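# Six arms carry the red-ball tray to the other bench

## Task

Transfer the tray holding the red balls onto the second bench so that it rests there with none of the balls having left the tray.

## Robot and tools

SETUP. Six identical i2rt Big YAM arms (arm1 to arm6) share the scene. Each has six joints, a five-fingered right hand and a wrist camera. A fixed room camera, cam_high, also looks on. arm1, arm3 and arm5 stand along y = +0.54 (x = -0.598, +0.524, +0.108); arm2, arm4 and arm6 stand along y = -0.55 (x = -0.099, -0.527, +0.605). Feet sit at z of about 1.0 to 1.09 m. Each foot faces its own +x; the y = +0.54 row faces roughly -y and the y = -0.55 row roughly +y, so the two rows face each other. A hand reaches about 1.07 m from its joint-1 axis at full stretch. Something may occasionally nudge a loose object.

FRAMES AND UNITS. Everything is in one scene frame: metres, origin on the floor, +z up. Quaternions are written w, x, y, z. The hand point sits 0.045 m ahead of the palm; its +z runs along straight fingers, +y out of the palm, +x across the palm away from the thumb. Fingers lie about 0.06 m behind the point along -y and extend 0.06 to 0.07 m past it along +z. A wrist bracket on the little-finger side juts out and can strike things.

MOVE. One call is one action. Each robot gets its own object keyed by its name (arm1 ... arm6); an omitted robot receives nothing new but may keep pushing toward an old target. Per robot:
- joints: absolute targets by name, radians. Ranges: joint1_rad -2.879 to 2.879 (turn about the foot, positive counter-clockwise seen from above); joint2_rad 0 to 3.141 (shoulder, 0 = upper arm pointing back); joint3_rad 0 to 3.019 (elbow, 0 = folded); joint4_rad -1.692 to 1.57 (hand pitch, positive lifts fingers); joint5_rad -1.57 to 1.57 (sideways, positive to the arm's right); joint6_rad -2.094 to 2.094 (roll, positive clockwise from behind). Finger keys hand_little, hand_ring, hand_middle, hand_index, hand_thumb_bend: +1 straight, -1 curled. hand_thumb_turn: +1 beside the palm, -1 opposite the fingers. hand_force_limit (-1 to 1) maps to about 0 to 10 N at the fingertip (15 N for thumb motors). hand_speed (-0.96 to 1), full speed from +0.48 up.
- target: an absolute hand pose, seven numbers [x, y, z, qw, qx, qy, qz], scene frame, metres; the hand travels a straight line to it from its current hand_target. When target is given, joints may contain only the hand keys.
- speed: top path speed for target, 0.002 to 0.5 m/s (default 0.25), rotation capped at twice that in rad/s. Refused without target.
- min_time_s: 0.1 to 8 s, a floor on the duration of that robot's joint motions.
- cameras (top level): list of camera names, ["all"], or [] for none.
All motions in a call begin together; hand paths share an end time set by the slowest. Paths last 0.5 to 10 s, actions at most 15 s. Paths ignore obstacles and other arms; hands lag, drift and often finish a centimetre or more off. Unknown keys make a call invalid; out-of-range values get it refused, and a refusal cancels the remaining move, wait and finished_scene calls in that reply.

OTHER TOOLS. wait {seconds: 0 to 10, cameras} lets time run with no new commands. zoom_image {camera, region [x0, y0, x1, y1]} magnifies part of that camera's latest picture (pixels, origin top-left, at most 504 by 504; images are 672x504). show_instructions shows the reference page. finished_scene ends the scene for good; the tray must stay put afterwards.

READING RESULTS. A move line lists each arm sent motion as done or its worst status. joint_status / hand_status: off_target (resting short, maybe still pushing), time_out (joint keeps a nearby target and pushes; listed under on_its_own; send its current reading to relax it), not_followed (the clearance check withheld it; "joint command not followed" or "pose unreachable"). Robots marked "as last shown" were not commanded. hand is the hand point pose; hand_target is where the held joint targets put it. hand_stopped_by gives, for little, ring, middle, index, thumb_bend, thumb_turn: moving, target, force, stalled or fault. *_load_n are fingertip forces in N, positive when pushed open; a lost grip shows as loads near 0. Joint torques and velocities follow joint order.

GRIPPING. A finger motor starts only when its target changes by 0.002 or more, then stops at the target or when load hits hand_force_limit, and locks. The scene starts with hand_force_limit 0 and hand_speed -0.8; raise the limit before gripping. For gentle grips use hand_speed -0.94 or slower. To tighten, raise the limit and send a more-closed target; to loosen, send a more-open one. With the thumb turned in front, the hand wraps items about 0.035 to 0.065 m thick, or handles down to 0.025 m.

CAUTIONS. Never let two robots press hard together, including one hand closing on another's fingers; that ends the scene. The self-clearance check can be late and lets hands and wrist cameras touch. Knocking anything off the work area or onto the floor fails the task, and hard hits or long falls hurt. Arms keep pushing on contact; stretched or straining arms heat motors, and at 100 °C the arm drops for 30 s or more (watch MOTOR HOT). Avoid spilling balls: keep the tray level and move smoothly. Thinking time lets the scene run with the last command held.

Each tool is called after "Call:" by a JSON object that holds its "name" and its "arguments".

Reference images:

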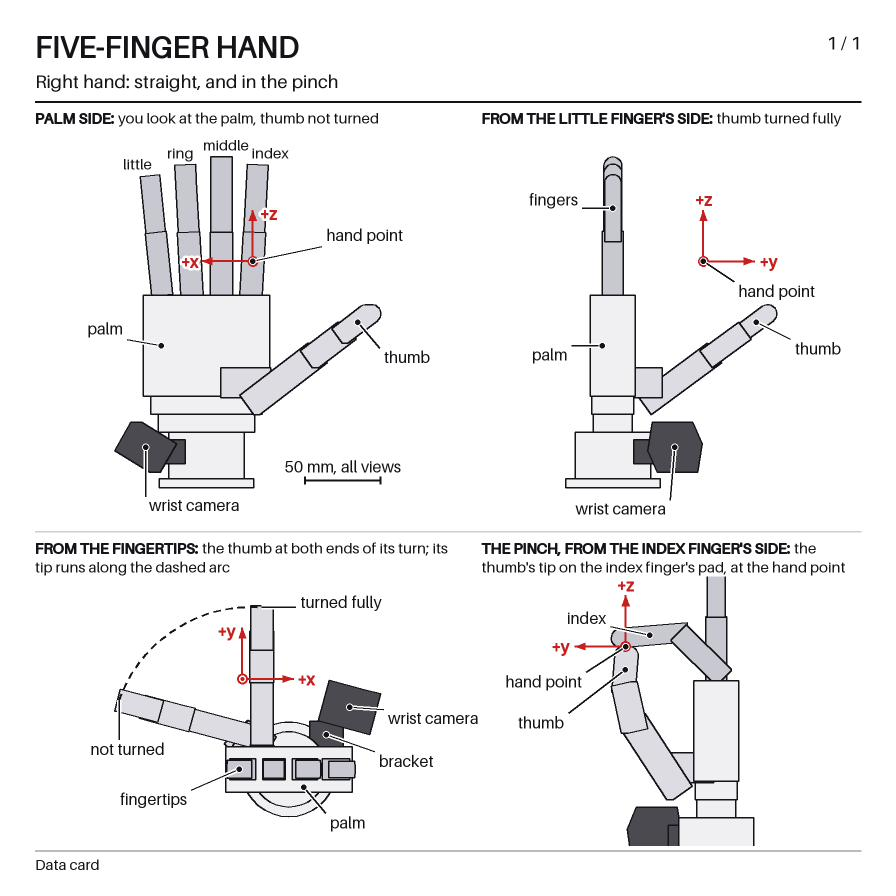

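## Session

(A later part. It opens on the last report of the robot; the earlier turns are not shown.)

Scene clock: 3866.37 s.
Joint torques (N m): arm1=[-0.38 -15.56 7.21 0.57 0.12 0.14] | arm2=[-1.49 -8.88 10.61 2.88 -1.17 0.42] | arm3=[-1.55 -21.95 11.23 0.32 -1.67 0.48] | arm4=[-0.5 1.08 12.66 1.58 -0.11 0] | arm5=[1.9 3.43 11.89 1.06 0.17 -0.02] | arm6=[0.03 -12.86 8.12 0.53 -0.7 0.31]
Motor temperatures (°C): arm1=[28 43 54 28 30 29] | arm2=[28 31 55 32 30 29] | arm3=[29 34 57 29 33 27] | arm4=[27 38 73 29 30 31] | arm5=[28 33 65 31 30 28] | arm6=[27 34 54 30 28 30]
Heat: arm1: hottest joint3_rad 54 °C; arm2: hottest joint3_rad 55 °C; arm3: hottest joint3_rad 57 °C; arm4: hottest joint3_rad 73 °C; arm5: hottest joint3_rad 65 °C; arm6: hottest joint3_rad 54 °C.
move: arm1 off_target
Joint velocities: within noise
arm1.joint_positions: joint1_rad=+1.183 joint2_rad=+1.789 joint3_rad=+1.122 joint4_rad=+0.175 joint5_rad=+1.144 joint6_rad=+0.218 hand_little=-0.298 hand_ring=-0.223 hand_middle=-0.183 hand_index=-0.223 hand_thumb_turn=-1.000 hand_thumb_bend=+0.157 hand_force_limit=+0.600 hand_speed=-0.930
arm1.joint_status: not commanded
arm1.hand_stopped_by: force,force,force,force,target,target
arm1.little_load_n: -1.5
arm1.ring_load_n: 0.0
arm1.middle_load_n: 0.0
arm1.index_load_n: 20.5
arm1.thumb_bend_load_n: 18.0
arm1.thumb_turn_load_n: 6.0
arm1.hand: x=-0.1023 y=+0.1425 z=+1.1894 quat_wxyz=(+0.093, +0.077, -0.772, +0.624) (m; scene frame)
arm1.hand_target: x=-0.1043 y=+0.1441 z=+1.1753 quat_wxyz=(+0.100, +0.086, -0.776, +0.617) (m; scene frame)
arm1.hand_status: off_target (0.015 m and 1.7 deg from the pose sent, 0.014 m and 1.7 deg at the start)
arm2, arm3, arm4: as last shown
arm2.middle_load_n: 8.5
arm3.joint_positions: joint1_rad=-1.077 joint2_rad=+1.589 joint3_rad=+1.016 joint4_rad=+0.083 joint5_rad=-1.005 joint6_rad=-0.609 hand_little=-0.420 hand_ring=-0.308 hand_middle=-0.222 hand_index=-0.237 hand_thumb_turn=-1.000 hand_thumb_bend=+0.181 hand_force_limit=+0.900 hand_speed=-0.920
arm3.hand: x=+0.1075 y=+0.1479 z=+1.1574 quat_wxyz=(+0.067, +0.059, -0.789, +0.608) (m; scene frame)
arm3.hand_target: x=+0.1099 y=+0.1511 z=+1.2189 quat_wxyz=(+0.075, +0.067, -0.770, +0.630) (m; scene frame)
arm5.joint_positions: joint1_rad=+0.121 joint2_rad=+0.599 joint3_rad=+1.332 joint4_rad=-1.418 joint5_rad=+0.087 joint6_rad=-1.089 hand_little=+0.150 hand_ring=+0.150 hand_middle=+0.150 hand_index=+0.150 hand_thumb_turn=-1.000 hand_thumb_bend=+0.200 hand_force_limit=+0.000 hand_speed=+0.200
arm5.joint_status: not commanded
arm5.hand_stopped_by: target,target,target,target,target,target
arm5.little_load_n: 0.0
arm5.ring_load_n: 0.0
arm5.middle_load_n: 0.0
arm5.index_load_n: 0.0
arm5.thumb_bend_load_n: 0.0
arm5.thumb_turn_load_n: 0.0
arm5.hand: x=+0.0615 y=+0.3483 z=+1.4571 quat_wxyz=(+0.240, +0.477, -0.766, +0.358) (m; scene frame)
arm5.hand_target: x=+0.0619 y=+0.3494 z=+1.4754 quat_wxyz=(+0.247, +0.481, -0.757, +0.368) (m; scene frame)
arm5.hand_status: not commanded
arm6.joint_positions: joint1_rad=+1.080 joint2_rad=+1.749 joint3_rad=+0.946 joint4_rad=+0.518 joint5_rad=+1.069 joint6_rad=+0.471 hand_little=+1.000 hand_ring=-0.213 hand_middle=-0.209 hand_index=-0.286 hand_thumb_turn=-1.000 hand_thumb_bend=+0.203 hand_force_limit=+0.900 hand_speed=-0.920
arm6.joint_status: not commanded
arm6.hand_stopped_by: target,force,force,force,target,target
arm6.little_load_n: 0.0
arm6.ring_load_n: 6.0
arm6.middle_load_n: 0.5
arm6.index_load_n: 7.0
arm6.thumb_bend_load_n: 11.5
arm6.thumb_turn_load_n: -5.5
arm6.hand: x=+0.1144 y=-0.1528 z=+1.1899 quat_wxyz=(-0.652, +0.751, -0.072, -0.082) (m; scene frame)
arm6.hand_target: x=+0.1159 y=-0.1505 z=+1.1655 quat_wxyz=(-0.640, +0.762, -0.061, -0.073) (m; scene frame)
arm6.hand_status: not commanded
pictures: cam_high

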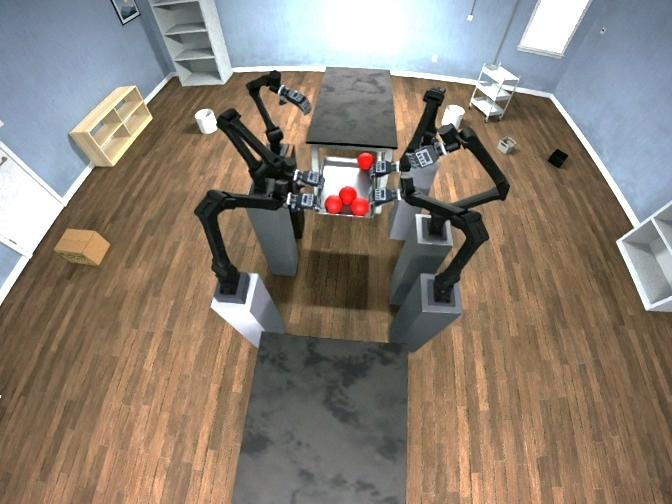

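Call:
{"name": "move", "arguments": {"arm1": {"target": [-0.1060, 0.144, 1.152, 0.095, 0.080, -0.774, 0.621], "speed": 0.05}, "arm3": {"target": [0.110, 0.152, 1.226, 0.070, 0.062, -0.776, 0.622], "speed": 0.04}}}

Call:
{"name": "move", "arguments": {"arm1": {"target": [-0.1030, 0.143, 1.180, 0.095, 0.080, -0.774, 0.621], "speed": 0.05}, "cameras": ["cam_high"]}}

Call:
{"name": "zoom_image", "arguments": {"camera": "cam_high", "region": [270, 110, 440, 250]}}

Scene clock: 3887.53 s.
Joint torques (N m): arm1=[-0.38 -15.68 5.87 1.55 -0.11 0.26] | arm2=[-1.44 -8.88 10.91 2.85 -1.15 0.43] | arm3=[-0.62 -15.91 8.4 1.4 -1.14 0.21] | arm4=[-0.62 0.91 12.63 1.73 -0.11 -0.02] | arm5=[2.02 3.31 11.88 1.06 0.17 -0.03] | arm6=[-0.26 -13.04 8.08 0.68 -0.51 0.27]
Motor temperatures (°C): arm1=[28 43 52 28 30 29] | arm2=[28 31 55 32 31 29] | arm3=[29 33 58 29 35 27] | arm4=[27 37 74 29 30 31] | arm5=[28 33 65 31 30 28] | arm6=[27 34 54 30 28 30]
Heat: arm1: hottest joint3_rad 52 °C; arm2: hottest joint3_rad 55 °C; arm3: hottest joint3_rad 58 °C; arm4: hottest joint3_rad 74 °C; arm5: hottest joint3_rad 65 °C; arm6: hottest joint3_rad 54 °C.
move: arm1 off_target; arm3 not_followed
Joint velocities: within noise
arm1.joint_positions: joint1_rad=+1.181 joint2_rad=+1.825 joint3_rad=+1.107 joint4_rad=+0.236 joint5_rad=+1.151 joint6_rad=+0.205 hand_little=-0.298 hand_ring=-0.223 hand_middle=-0.182 hand_index=-0.223 hand_thumb_turn=-1.000 hand_thumb_bend=+0.157 hand_force_limit=+0.600 hand_speed=-0.930
arm1.joint_status: not commanded
arm1.hand_stopped_by: force,force,force,force,target,target
arm1.little_load_n: -0.5
arm1.ring_load_n: 0.0
arm1.middle_load_n: 2.5
arm1.index_load_n: 22.0
arm1.thumb_bend_load_n: 24.0
arm1.thumb_turn_load_n: 6.5
arm1.hand: x=-0.1039 y=+0.1407 z=+1.1707 quat_wxyz=(+0.096, +0.075, -0.770, +0.627) (m; scene frame)
arm1.hand_target: x=-0.1064 y=+0.1442 z=+1.1523 quat_wxyz=(+0.095, +0.080, -0.774, +0.621) (m; scene frame)
arm1.hand_status: off_target (0.019 m and 1.0 deg from the pose sent, 0.037 m and 0.7 deg at the start)
arm2.joint_positions: joint1_rad=-0.460 joint2_rad=+1.046 joint3_rad=+0.358 joint4_rad=+0.378 joint5_rad=-0.439 joint6_rad=+0.016 hand_little=-0.247 hand_ring=-0.228 hand_middle=-0.219 hand_index=-0.308 hand_thumb_turn=-1.000 hand_thumb_bend=+0.206 hand_force_limit=+1.000 hand_speed=-0.880
arm2.joint_status: not commanded
arm2.hand_stopped_by: force,force,force,force,target,target
arm2.little_load_n: 0.0
arm2.ring_load_n: 0.0
arm2.middle_load_n: 6.0
arm2.index_load_n: 14.5
arm2.thumb_bend_load_n: 21.5
arm2.thumb_turn_load_n: -2.0
arm2.hand: x=-0.0375 y=-0.1470 z=+1.1813 quat_wxyz=(-0.602, +0.795, -0.047, -0.054) (m; scene frame)
arm2.hand_target: x=-0.0309 y=-0.1380 z=+1.2239 quat_wxyz=(-0.640, +0.765, -0.046, -0.055) (m; scene frame)
arm2.hand_status: not commanded
arm3.joint_positions: joint1_rad=-1.068 joint2_rad=+1.616 joint3_rad=+1.016 joint4_rad=+0.077 joint5_rad=-0.973 joint6_rad=-0.640 hand_little=-0.420 hand_ring=-0.308 hand_middle=-0.221 hand_index=-0.237 hand_thumb_turn=-1.000 hand_thumb_bend=+0.182 hand_force_limit=+0.900 hand_speed=-0.920
arm3.joint_status: not commanded
arm3.hand_stopped_by: target,force,force,force,force,target
arm3.little_load_n: 0.0
arm3.ring_load_n: 10.5
arm3.middle_load_n: 12.5
arm3.index_load_n: 3.5
arm3.thumb_bend_load_n: 21.5
arm3.thumb_turn_load_n: 2.0
arm3.on_its_own: joint5_rad is held at -0.995, not at its first target -1.042; joint6_rad is held at -0.617, not at its first target -0.556
arm3.hand: x=+0.1039 y=+0.1457 z=+1.1399 quat_wxyz=(+0.072, +0.058, -0.798, +0.595) (m; scene frame)
arm3.hand_target: x=+0.1090 y=+0.1446 z=+1.1421 quat_wxyz=(+0.058, +0.055, -0.796, +0.601) (m; scene frame)
arm3.hand_status: not_followed (0.087 m and 4.0 deg from the pose sent, 0.069 m and 2.3 deg at the start)
arm4, arm6: as last shown
arm5.joint_positions: joint1_rad=+0.121 joint2_rad=+0.599 joint3_rad=+1.332 joint4_rad=-1.418 joint5_rad=+0.087 joint6_rad=-1.089 hand_little=+0.150 hand_ring=+0.150 hand_middle=+0.150 hand_index=+0.150 hand_thumb_turn=-1.000 hand_thumb_bend=+0.200 hand_force_limit=+0.000 hand_speed=+0.200
arm5.joint_status: not commanded
arm5.hand_stopped_by: target,target,target,target,target,target
arm5.little_load_n: 0.0
arm5.ring_load_n: 0.0
arm5.middle_load_n: 0.0
arm5.index_load_n: 0.0
arm5.thumb_bend_load_n: 0.0
arm5.thumb_turn_load_n: 0.5
arm5.hand: x=+0.0615 y=+0.3483 z=+1.4571 quat_wxyz=(+0.240, +0.477, -0.766, +0.358) (m; scene frame)
arm5.hand_target: x=+0.0619 y=+0.3494 z=+1.4754 quat_wxyz=(+0.247, +0.481, -0.757, +0.368) (m; scene frame)
arm5.hand_status: not commanded
arm6.joint_positions: joint1_rad=+1.080 joint2_rad=+1.749 joint3_rad=+0.946 joint4_rad=+0.514 joint5_rad=+1.064 joint6_rad=+0.471 hand_little=+1.000 hand_ring=-0.213 hand_middle=-0.209 hand_index=-0.286 hand_thumb_turn=-1.000 hand_thumb_bend=+0.203 hand_force_limit=+0.900 hand_speed=-0.920
arm6.little_load_n: -0.5
arm6.ring_load_n: 5.5
arm6.middle_load_n: 0.0
arm6.index_load_n: 8.5
arm6.thumb_bend_load_n: 11.0
arm6.thumb_turn_load_n: -5.0
arm6.hand: x=+0.1138 y=-0.1533 z=+1.1892 quat_wxyz=(-0.650, +0.752, -0.069, -0.083) (m; scene frame)
arm6.hand_target: x=+0.1158 y=-0.1506 z=+1.1655 quat_wxyz=(-0.640, +0.762, -0.061, -0.073) (m; scene frame)
pictures: none
led back after a hold (arm3 arm): the arm was led back toward your command in small steps, so it may still be short of it.
pose unreachable (arm3 arm): on one or more control steps of this call this arm could not follow its commanded pose, so it was not sent that pose on those steps. On the call's last step it was still not sent that pose. It may still have moved: this result reports where it is.
cause: moving toward the commanded pose would bring a part of the arm too close to another arm (a part of this arm and the arm5 arm's hand, 62 mm apart when this arm was first held).

Scene clock: 3888.70 s.
Joint torques (N m): arm1=[0.09 -19.55 7.76 -0.06 0.12 0.15] | arm2=[-1.44 -8.88 10.88 2.89 -0.99 0.43] | arm3=[-0.32 -15.27 8.34 1.24 -1.17 0.24] | arm4=[-0.5 0.97 12.63 1.65 -0.13 0] | arm5=[2.02 3.37 11.89 1.06 0.16 -0.03] | arm6=[-0.15 -12.63 8.05 0.65 -0.26 0.26]
Motor temperatures (°C): arm1=[28 43 52 28 30 29] | arm2=[28 31 55 32 31 29] | arm3=[29 33 58 29 35 27] | arm4=[27 37 74 29 30 31] | arm5=[28 33 65 31 30 28] | arm6=[27 34 54 30 28 30]
Heat: arm1: hottest joint3_rad 52 °C; arm2: hottest joint3_rad 55 °C; arm3: hottest joint3_rad 58 °C; arm4: hottest joint3_rad 74 °C; arm5: hottest joint3_rad 65 °C; arm6: hottest joint3_rad 54 °C.
move: arm1 off_target
Joint velocities: within noise
arm1.joint_positions: joint1_rad=+1.178 joint2_rad=+1.827 joint3_rad=+1.108 joint4_rad=+0.210 joint5_rad=+1.146 joint6_rad=+0.213 hand_little=-0.298 hand_ring=-0.223 hand_middle=-0.182 hand_index=-0.223 hand_thumb_turn=-1.000 hand_thumb_bend=+0.157 hand_force_limit=+0.600 hand_speed=-0.930
arm1.joint_status: not commanded
arm1.hand_stopped_by: force,force,force,force,target,target
arm1.little_load_n: -1.0
arm1.ring_load_n: 0.0
arm1.middle_load_n: 4.0
arm1.index_load_n: 25.0
arm1.thumb_bend_load_n: 27.5
arm1.thumb_turn_load_n: 8.5
arm1.hand: x=-0.1066 y=+0.1407 z=+1.1663 quat_wxyz=(+0.102, +0.081, -0.773, +0.621) (m; scene frame)
arm1.hand_target: x=-0.1030 y=+0.1430 z=+1.1800 quat_wxyz=(+0.095, +0.080, -0.774, +0.621) (m; scene frame)
arm1.hand_status: off_target (0.014 m and 0.8 deg from the pose sent, 0.010 m and 1.0 deg at the start)
arm2, arm3, arm4, arm5, arm6: as last shown
arm2.joint_positions: joint1_rad=-0.460 joint2_rad=+1.046 joint3_rad=+0.358 joint4_rad=+0.377 joint5_rad=-0.443 joint6_rad=+0.016 hand_little=-0.247 hand_ring=-0.228 hand_middle=-0.219 hand_index=-0.308 hand_thumb_turn=-1.000 hand_thumb_bend=+0.206 hand_force_limit=+1.000 hand_speed=-0.880
arm2.middle_load_n: 5.0
arm2.index_load_n: 15.0
arm2.thumb_bend_load_n: 21.0
arm2.thumb_turn_load_n: -1.5
arm2.hand: x=-0.0382 y=-0.1471 z=+1.1814 quat_wxyz=(-0.602, +0.795, -0.046, -0.056) (m; scene frame)
arm2.hand_target: x=-0.0308 y=-0.1380 z=+1.2239 quat_wxyz=(-0.640, +0.765, -0.046, -0.054) (m; scene frame)
arm3.joint_positions: joint1_rad=-1.068 joint2_rad=+1.626 joint3_rad=+1.016 joint4_rad=+0.082 joint5_rad=-0.972 joint6_rad=-0.643 hand_little=-0.420 hand_ring=-0.308 hand_middle=-0.221 hand_index=-0.237 hand_thumb_turn=-1.000 hand_thumb_bend=+0.182 hand_force_limit=+0.900 hand_speed=-0.920
arm3.ring_load_n: 10.0
arm3.middle_load_n: 13.0
arm3.thumb_bend_load_n: 22.0
arm3.thumb_turn_load_n: 2.5
arm3.on_its_own: joint5_rad is held at -0.995, not at its first target -1.042; joint6_rad is held at -0.617, not at its first target -0.556
arm3.hand: x=+0.1028 y=+0.1452 z=+1.1350 quat_wxyz=(+0.072, +0.058, -0.799, +0.594) (m; scene frame)
arm3.hand_target: x=+0.1090 y=+0.1447 z=+1.1421 quat_wxyz=(+0.058, +0.055, -0.796, +0.601) (m; scene frame)
arm4.little_load_n: 0.5
arm4.index_load_n: -0.5
arm5.thumb_turn_load_n: 0.0
arm6.joint_positions: joint1_rad=+1.080 joint2_rad=+1.749 joint3_rad=+0.946 joint4_rad=+0.514 joint5_rad=+1.060 joint6_rad=+0.473 hand_little=+1.000 hand_ring=-0.213 hand_middle=-0.209 hand_index=-0.286 hand_thumb_turn=-1.000 hand_thumb_bend=+0.203 hand_force_limit=+0.900 hand_speed=-0.920
arm6.little_load_n: 0.0
arm6.ring_load_n: 5.0
arm6.index_load_n: 9.5
arm6.thumb_bend_load_n: 10.5
arm6.thumb_turn_load_n: -4.5
arm6.hand: x=+0.1128 y=-0.1536 z=+1.1891 quat_wxyz=(-0.650, +0.752, -0.069, -0.085) (m; scene frame)
arm6.hand_target: x=+0.1159 y=-0.1505 z=+1.1655 quat_wxyz=(-0.640, +0.762, -0.061, -0.073) (m; scene frame)
pictures: cam_high

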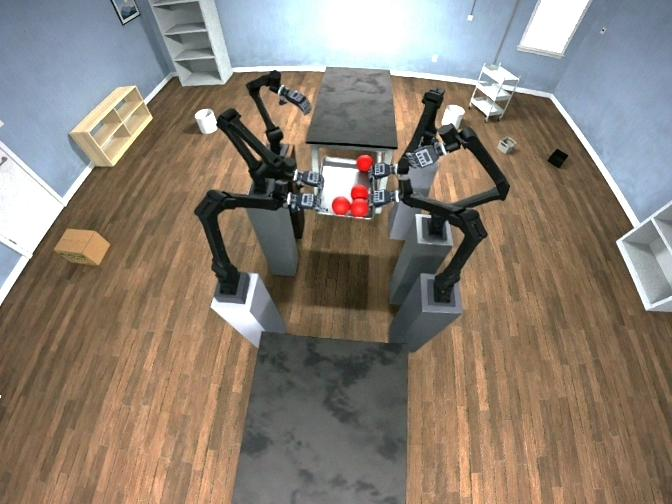

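Scaled by 2.965.

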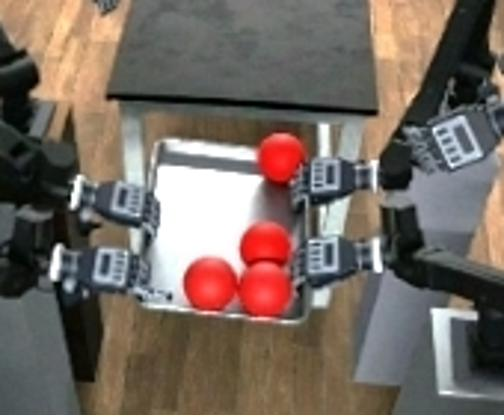

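Call:
{"name": "move", "arguments": {"arm5": {"joints": {"joint2_rad": 0.15, "joint3_rad": 1.1}, "min_time_s": 1.0}, "arm1": {"target": [-0.1000, 0.146, 1.235, 0.085, 0.070, -0.772, 0.624], "speed": 0.08}, "arm2": {"target": [-0.030, -0.138, 1.215, -0.640, 0.765, -0.047, -0.055], "speed": 0.03}}}

Call:
{"name": "move", "arguments": {"arm3": {"target": [0.110, 0.153, 1.215, 0.060, 0.052, -0.770, 0.632], "speed": 0.08}, "cameras": ["cam_high"]}}

Call:
{"name": "zoom_image", "arguments": {"camera": "cam_high", "region": [270, 110, 440, 250]}}

Scene clock: 3908.20 s.
Joint torques (N m): arm1=[0.79 -24.47 9.02 -0.06 0.82 0.11] | arm2=[-1.61 -7.3 9.99 3.89 -0.65 0.25] | arm3=[-0.15 -15.27 8.39 0.79 -1.05 0.36] | arm4=[-0.56 1.03 12.6 1.69 -0.12 -0.03] | arm5=[1.9 6.83 6.02 1.33 0.13 -0.02] | arm6=[-0.09 -13.33 8.06 0.81 0.36 0.02]
Motor temperatures (°C): arm1=[28 44 53 28 30 29] | arm2=[28 31 56 32 31 29] | arm3=[29 33 58 29 34 27] | arm4=[27 36 74 29 30 31] | arm5=[28 33 65 31 30 28] | arm6=[27 34 54 30 28 30]
Heat: arm1: hottest joint3_rad 53 °C; arm2: hottest joint3_rad 56 °C; arm3: hottest joint3_rad 58 °C; arm4: hottest joint3_rad 74 °C; arm5: hottest joint3_rad 65 °C; arm6: hottest joint3_rad 54 °C.
move: arm1 off_target; arm2 off_target; arm5 done
Joint velocities: within noise
arm1.joint_positions: joint1_rad=+1.175 joint2_rad=+1.796 joint3_rad=+1.135 joint4_rad=+0.092 joint5_rad=+1.134 joint6_rad=+0.237 hand_little=-0.298 hand_ring=-0.223 hand_middle=-0.182 hand_index=-0.223 hand_thumb_turn=-1.000 hand_thumb_bend=+0.157 hand_force_limit=+0.600 hand_speed=-0.930
arm1.joint_status: not commanded
arm1.hand_stopped_by: force,force,force,force,target,target
arm1.little_load_n: -1.5
arm1.ring_load_n: 0.5
arm1.middle_load_n: 5.5
arm1.index_load_n: 29.0
arm1.thumb_bend_load_n: 29.0
arm1.thumb_turn_load_n: 10.5
arm1.hand: x=-0.1093 y=+0.1418 z=+1.1790 quat_wxyz=(+0.112, +0.092, -0.780, +0.608) (m; scene frame)
arm1.hand_target: x=-0.1009 y=+0.1456 z=+1.2333 quat_wxyz=(+0.085, +0.070, -0.773, +0.625) (m; scene frame)
arm1.hand_status: off_target (0.057 m and 4.4 deg from the pose sent, 0.069 m and 2.4 deg at the start)
arm2.joint_positions: joint1_rad=-0.460 joint2_rad=+1.049 joint3_rad=+0.351 joint4_rad=+0.395 joint5_rad=-0.454 joint6_rad=+0.036 hand_little=-0.247 hand_ring=-0.228 hand_middle=-0.220 hand_index=-0.308 hand_thumb_turn=-1.000 hand_thumb_bend=+0.206 hand_force_limit=+1.000 hand_speed=-0.880
arm2.joint_status: not commanded
arm2.hand_stopped_by: force,force,force,force,target,target
arm2.little_load_n: 0.0
arm2.ring_load_n: 0.0
arm2.middle_load_n: 3.0
arm2.index_load_n: 14.5
arm2.thumb_bend_load_n: 22.0
arm2.thumb_turn_load_n: -1.5
arm2.hand: x=-0.0414 y=-0.1474 z=+1.1821 quat_wxyz=(-0.605, +0.792, -0.049, -0.064) (m; scene frame)
arm2.hand_target: x=-0.0306 y=-0.1386 z=+1.2144 quat_wxyz=(-0.639, +0.766, -0.046, -0.055) (m; scene frame)
arm2.hand_status: off_target (0.036 m and 5.2 deg from the pose sent, 0.036 m and 5.6 deg at the start)
arm3, arm4, arm6: as last shown
arm3.joint_positions: joint1_rad=-1.069 joint2_rad=+1.626 joint3_rad=+1.016 joint4_rad=+0.093 joint5_rad=-0.975 joint6_rad=-0.657 hand_little=-0.420 hand_ring=-0.308 hand_middle=-0.221 hand_index=-0.237 hand_thumb_turn=-1.000 hand_thumb_bend=+0.182 hand_force_limit=+0.900 hand_speed=-0.920
arm3.ring_load_n: 8.0
arm3.middle_load_n: 10.5
arm3.index_load_n: 2.5
arm3.thumb_bend_load_n: 21.0
arm3.thumb_turn_load_n: 3.0
arm3.on_its_own: joint5_rad is held at -0.995, not at its first target -1.042; joint6_rad is held at -0.617, not at its first target -0.556
arm3.hand: x=+0.1006 y=+0.1449 z=+1.1364 quat_wxyz=(+0.079, +0.066, -0.796, +0.596) (m; scene frame)
arm3.hand_target: x=+0.1090 y=+0.1446 z=+1.1421 quat_wxyz=(+0.058, +0.055, -0.796, +0.601) (m; scene frame)
arm4.little_load_n: 0.0
arm4.index_load_n: 0.0
arm4.thumb_bend_load_n: 0.5
arm5.joint_positions: joint1_rad=+0.121 joint2_rad=+0.159 joint3_rad=+1.109 joint4_rad=-1.420 joint5_rad=+0.087 joint6_rad=-1.090 hand_little=+0.150 hand_ring=+0.150 hand_middle=+0.150 hand_index=+0.150 hand_thumb_turn=-1.000 hand_thumb_bend=+0.200 hand_force_limit=+0.000 hand_speed=+0.200
arm5.joint_status: all done
arm5.hand_stopped_by: target,target,target,target,target,target
arm5.little_load_n: 0.0
arm5.ring_load_n: 0.0
arm5.middle_load_n: 0.0
arm5.index_load_n: 0.0
arm5.thumb_bend_load_n: 0.0
arm5.thumb_turn_load_n: 0.0
arm5.hand: x=+0.0541 y=+0.4574 z=+1.4103 quat_wxyz=(+0.285, +0.445, -0.725, +0.442) (m; scene frame)
arm5.hand_target: x=+0.0537 y=+0.4597 z=+1.4054 quat_wxyz=(+0.284, +0.453, -0.723, +0.437) (m; scene frame)
arm5.hand_status: not commanded
arm6.joint_positions: joint1_rad=+1.080 joint2_rad=+1.754 joint3_rad=+0.946 joint4_rad=+0.513 joint5_rad=+1.046 joint6_rad=+0.497 hand_little=+1.000 hand_ring=-0.214 hand_middle=-0.209 hand_index=-0.286 hand_thumb_turn=-1.000 hand_thumb_bend=+0.203 hand_force_limit=+0.900 hand_speed=-0.920
arm6.ring_load_n: 4.0
arm6.index_load_n: 11.5
arm6.thumb_bend_load_n: 11.0
arm6.thumb_turn_load_n: -3.5
arm6.hand: x=+0.1093 y=-0.1546 z=+1.1866 quat_wxyz=(-0.646, +0.754, -0.072, -0.095) (m; scene frame)
arm6.hand_target: x=+0.1158 y=-0.1505 z=+1.1656 quat_wxyz=(-0.640, +0.762, -0.061, -0.073) (m; scene frame)
pictures: none

Scene clock: 3909.73 s.
Joint torques (N m): arm1=[0.32 -21.42 9.1 0.1 0.88 0.06] | arm2=[-1.61 -7.71 9.94 3.45 -0.83 0.28] | arm3=[-1.73 -20.37 10.97 0.35 -1.92 0.82] | arm4=[-0.32 0.85 12.59 1.66 -0.12 -0.02] | arm5=[2.02 6.77 6.04 1.32 0.14 -0.03] | arm6=[-0.03 -13.04 8.06 0.79 -0.06 0.09]
Motor temperatures (°C): arm1=[28 44 53 28 30 29] | arm2=[28 31 56 32 30 29] | arm3=[29 33 58 29 34 27] | arm4=[27 36 75 29 30 31] | arm5=[28 33 65 31 30 28] | arm6=[27 34 54 30 28 30]
Heat: arm1: hottest joint3_rad 53 °C; arm2: hottest joint3_rad 56 °C; arm3: hottest joint3_rad 58 °C; arm4: hottest joint3_rad 75 °C; arm5: hottest joint3_rad 65 °C; arm6: hottest joint3_rad 54 °C.
move: arm3 off_target
Joint velocities: within noise
arm1, arm2, arm5, arm6: as last shown
arm1.joint_positions: joint1_rad=+1.181 joint2_rad=+1.765 joint3_rad=+1.137 joint4_rad=+0.088 joint5_rad=+1.132 joint6_rad=+0.243 hand_little=-0.298 hand_ring=-0.223 hand_middle=-0.182 hand_index=-0.223 hand_thumb_turn=-1.000 hand_thumb_bend=+0.157 hand_force_limit=+0.600 hand_speed=-0.930
arm1.ring_load_n: 0.0
arm1.middle_load_n: 1.0
arm1.index_load_n: 23.5
arm1.thumb_bend_load_n: 17.5
arm1.thumb_turn_load_n: 8.0
arm1.hand: x=-0.1055 y=+0.1442 z=+1.1974 quat_wxyz=(+0.098, +0.084, -0.778, +0.615) (m; scene frame)
arm1.hand_target: x=-0.1011 y=+0.1455 z=+1.2331 quat_wxyz=(+0.085, +0.070, -0.773, +0.625) (m; scene frame)
arm2.joint_positions: joint1_rad=-0.460 joint2_rad=+1.054 joint3_rad=+0.351 joint4_rad=+0.405 joint5_rad=-0.449 joint6_rad=+0.032 hand_little=-0.247 hand_ring=-0.228 hand_middle=-0.220 hand_index=-0.308 hand_thumb_turn=-1.000 hand_thumb_bend=+0.206 hand_force_limit=+1.000 hand_speed=-0.880
arm2.little_load_n: -0.5
arm2.middle_load_n: 7.0
arm2.index_load_n: 15.0
arm2.thumb_bend_load_n: 25.5
arm2.hand: x=-0.0398 y=-0.1462 z=+1.1818 quat_wxyz=(-0.606, +0.791, -0.048, -0.061) (m; scene frame)
arm3.joint_positions: joint1_rad=-1.080 joint2_rad=+1.588 joint3_rad=+1.019 joint4_rad=+0.088 joint5_rad=-1.011 joint6_rad=-0.620 hand_little=-0.420 hand_ring=-0.308 hand_middle=-0.221 hand_index=-0.237 hand_thumb_turn=-1.000 hand_thumb_bend=+0.182 hand_force_limit=+0.900 hand_speed=-0.920
arm3.joint_status: not commanded
arm3.hand_stopped_by: target,force,force,force,force,target
arm3.little_load_n: 0.0
arm3.ring_load_n: 11.0
arm3.middle_load_n: 7.5
arm3.index_load_n: 4.5
arm3.thumb_bend_load_n: 18.0
arm3.thumb_turn_load_n: 2.0
arm3.hand: x=+0.1052 y=+0.1480 z=+1.1606 quat_wxyz=(+0.072, +0.066, -0.786, +0.610) (m; scene frame)
arm3.hand_target: x=+0.1101 y=+0.1522 z=+1.2126 quat_wxyz=(+0.061, +0.055, -0.771, +0.631) (m; scene frame)
arm3.hand_status: off_target (0.055 m and 3.8 deg from the pose sent, 0.080 m and 5.8 deg at the start)
arm4.joint_positions: joint1_rad=-0.909 joint2_rad=+0.701 joint3_rad=+1.149 joint4_rad=-0.888 joint5_rad=-0.603 joint6_rad=-0.198 hand_little=+0.150 hand_ring=+0.150 hand_middle=+0.150 hand_index=+0.150 hand_thumb_turn=-1.000 hand_thumb_bend=+0.250 hand_force_limit=+0.500 hand_speed=-0.500
arm4.joint_status: not commanded
arm4.hand_stopped_by: target,target,target,target,target,target
arm4.little_load_n: 0.0
arm4.ring_load_n: 0.0
arm4.middle_load_n: 0.0
arm4.index_load_n: 0.0
arm4.thumb_bend_load_n: 0.0
arm4.thumb_turn_load_n: 0.0
arm4.hand: x=-0.3665 y=-0.2739 z=+1.4684 quat_wxyz=(-0.565, +0.810, -0.141, +0.069) (m; scene frame)
arm4.hand_target: x=-0.3713 y=-0.2745 z=+1.4926 quat_wxyz=(-0.577, +0.803, -0.129, +0.079) (m; scene frame)
arm4.hand_status: not commanded
arm6.joint_positions: joint1_rad=+1.080 joint2_rad=+1.754 joint3_rad=+0.946 joint4_rad=+0.513 joint5_rad=+1.054 joint6_rad=+0.491 hand_little=+1.000 hand_ring=-0.214 hand_middle=-0.209 hand_index=-0.286 hand_thumb_turn=-1.000 hand_thumb_bend=+0.203 hand_force_limit=+0.900 hand_speed=-0.920
arm6.ring_load_n: 5.0
arm6.middle_load_n: 1.5
arm6.index_load_n: 9.0
arm6.thumb_bend_load_n: 12.0
arm6.thumb_turn_load_n: -4.0
arm6.hand: x=+0.1111 y=-0.1540 z=+1.1867 quat_wxyz=(-0.647, +0.753, -0.072, -0.091) (m; scene frame)
pictures: cam_high

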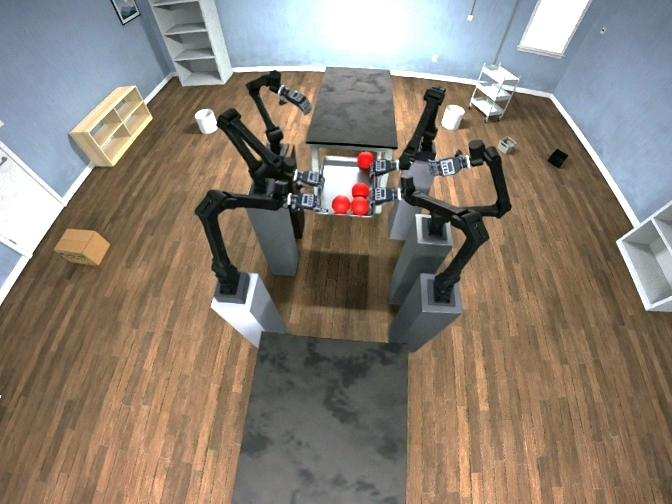

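Scaled by 2.965.

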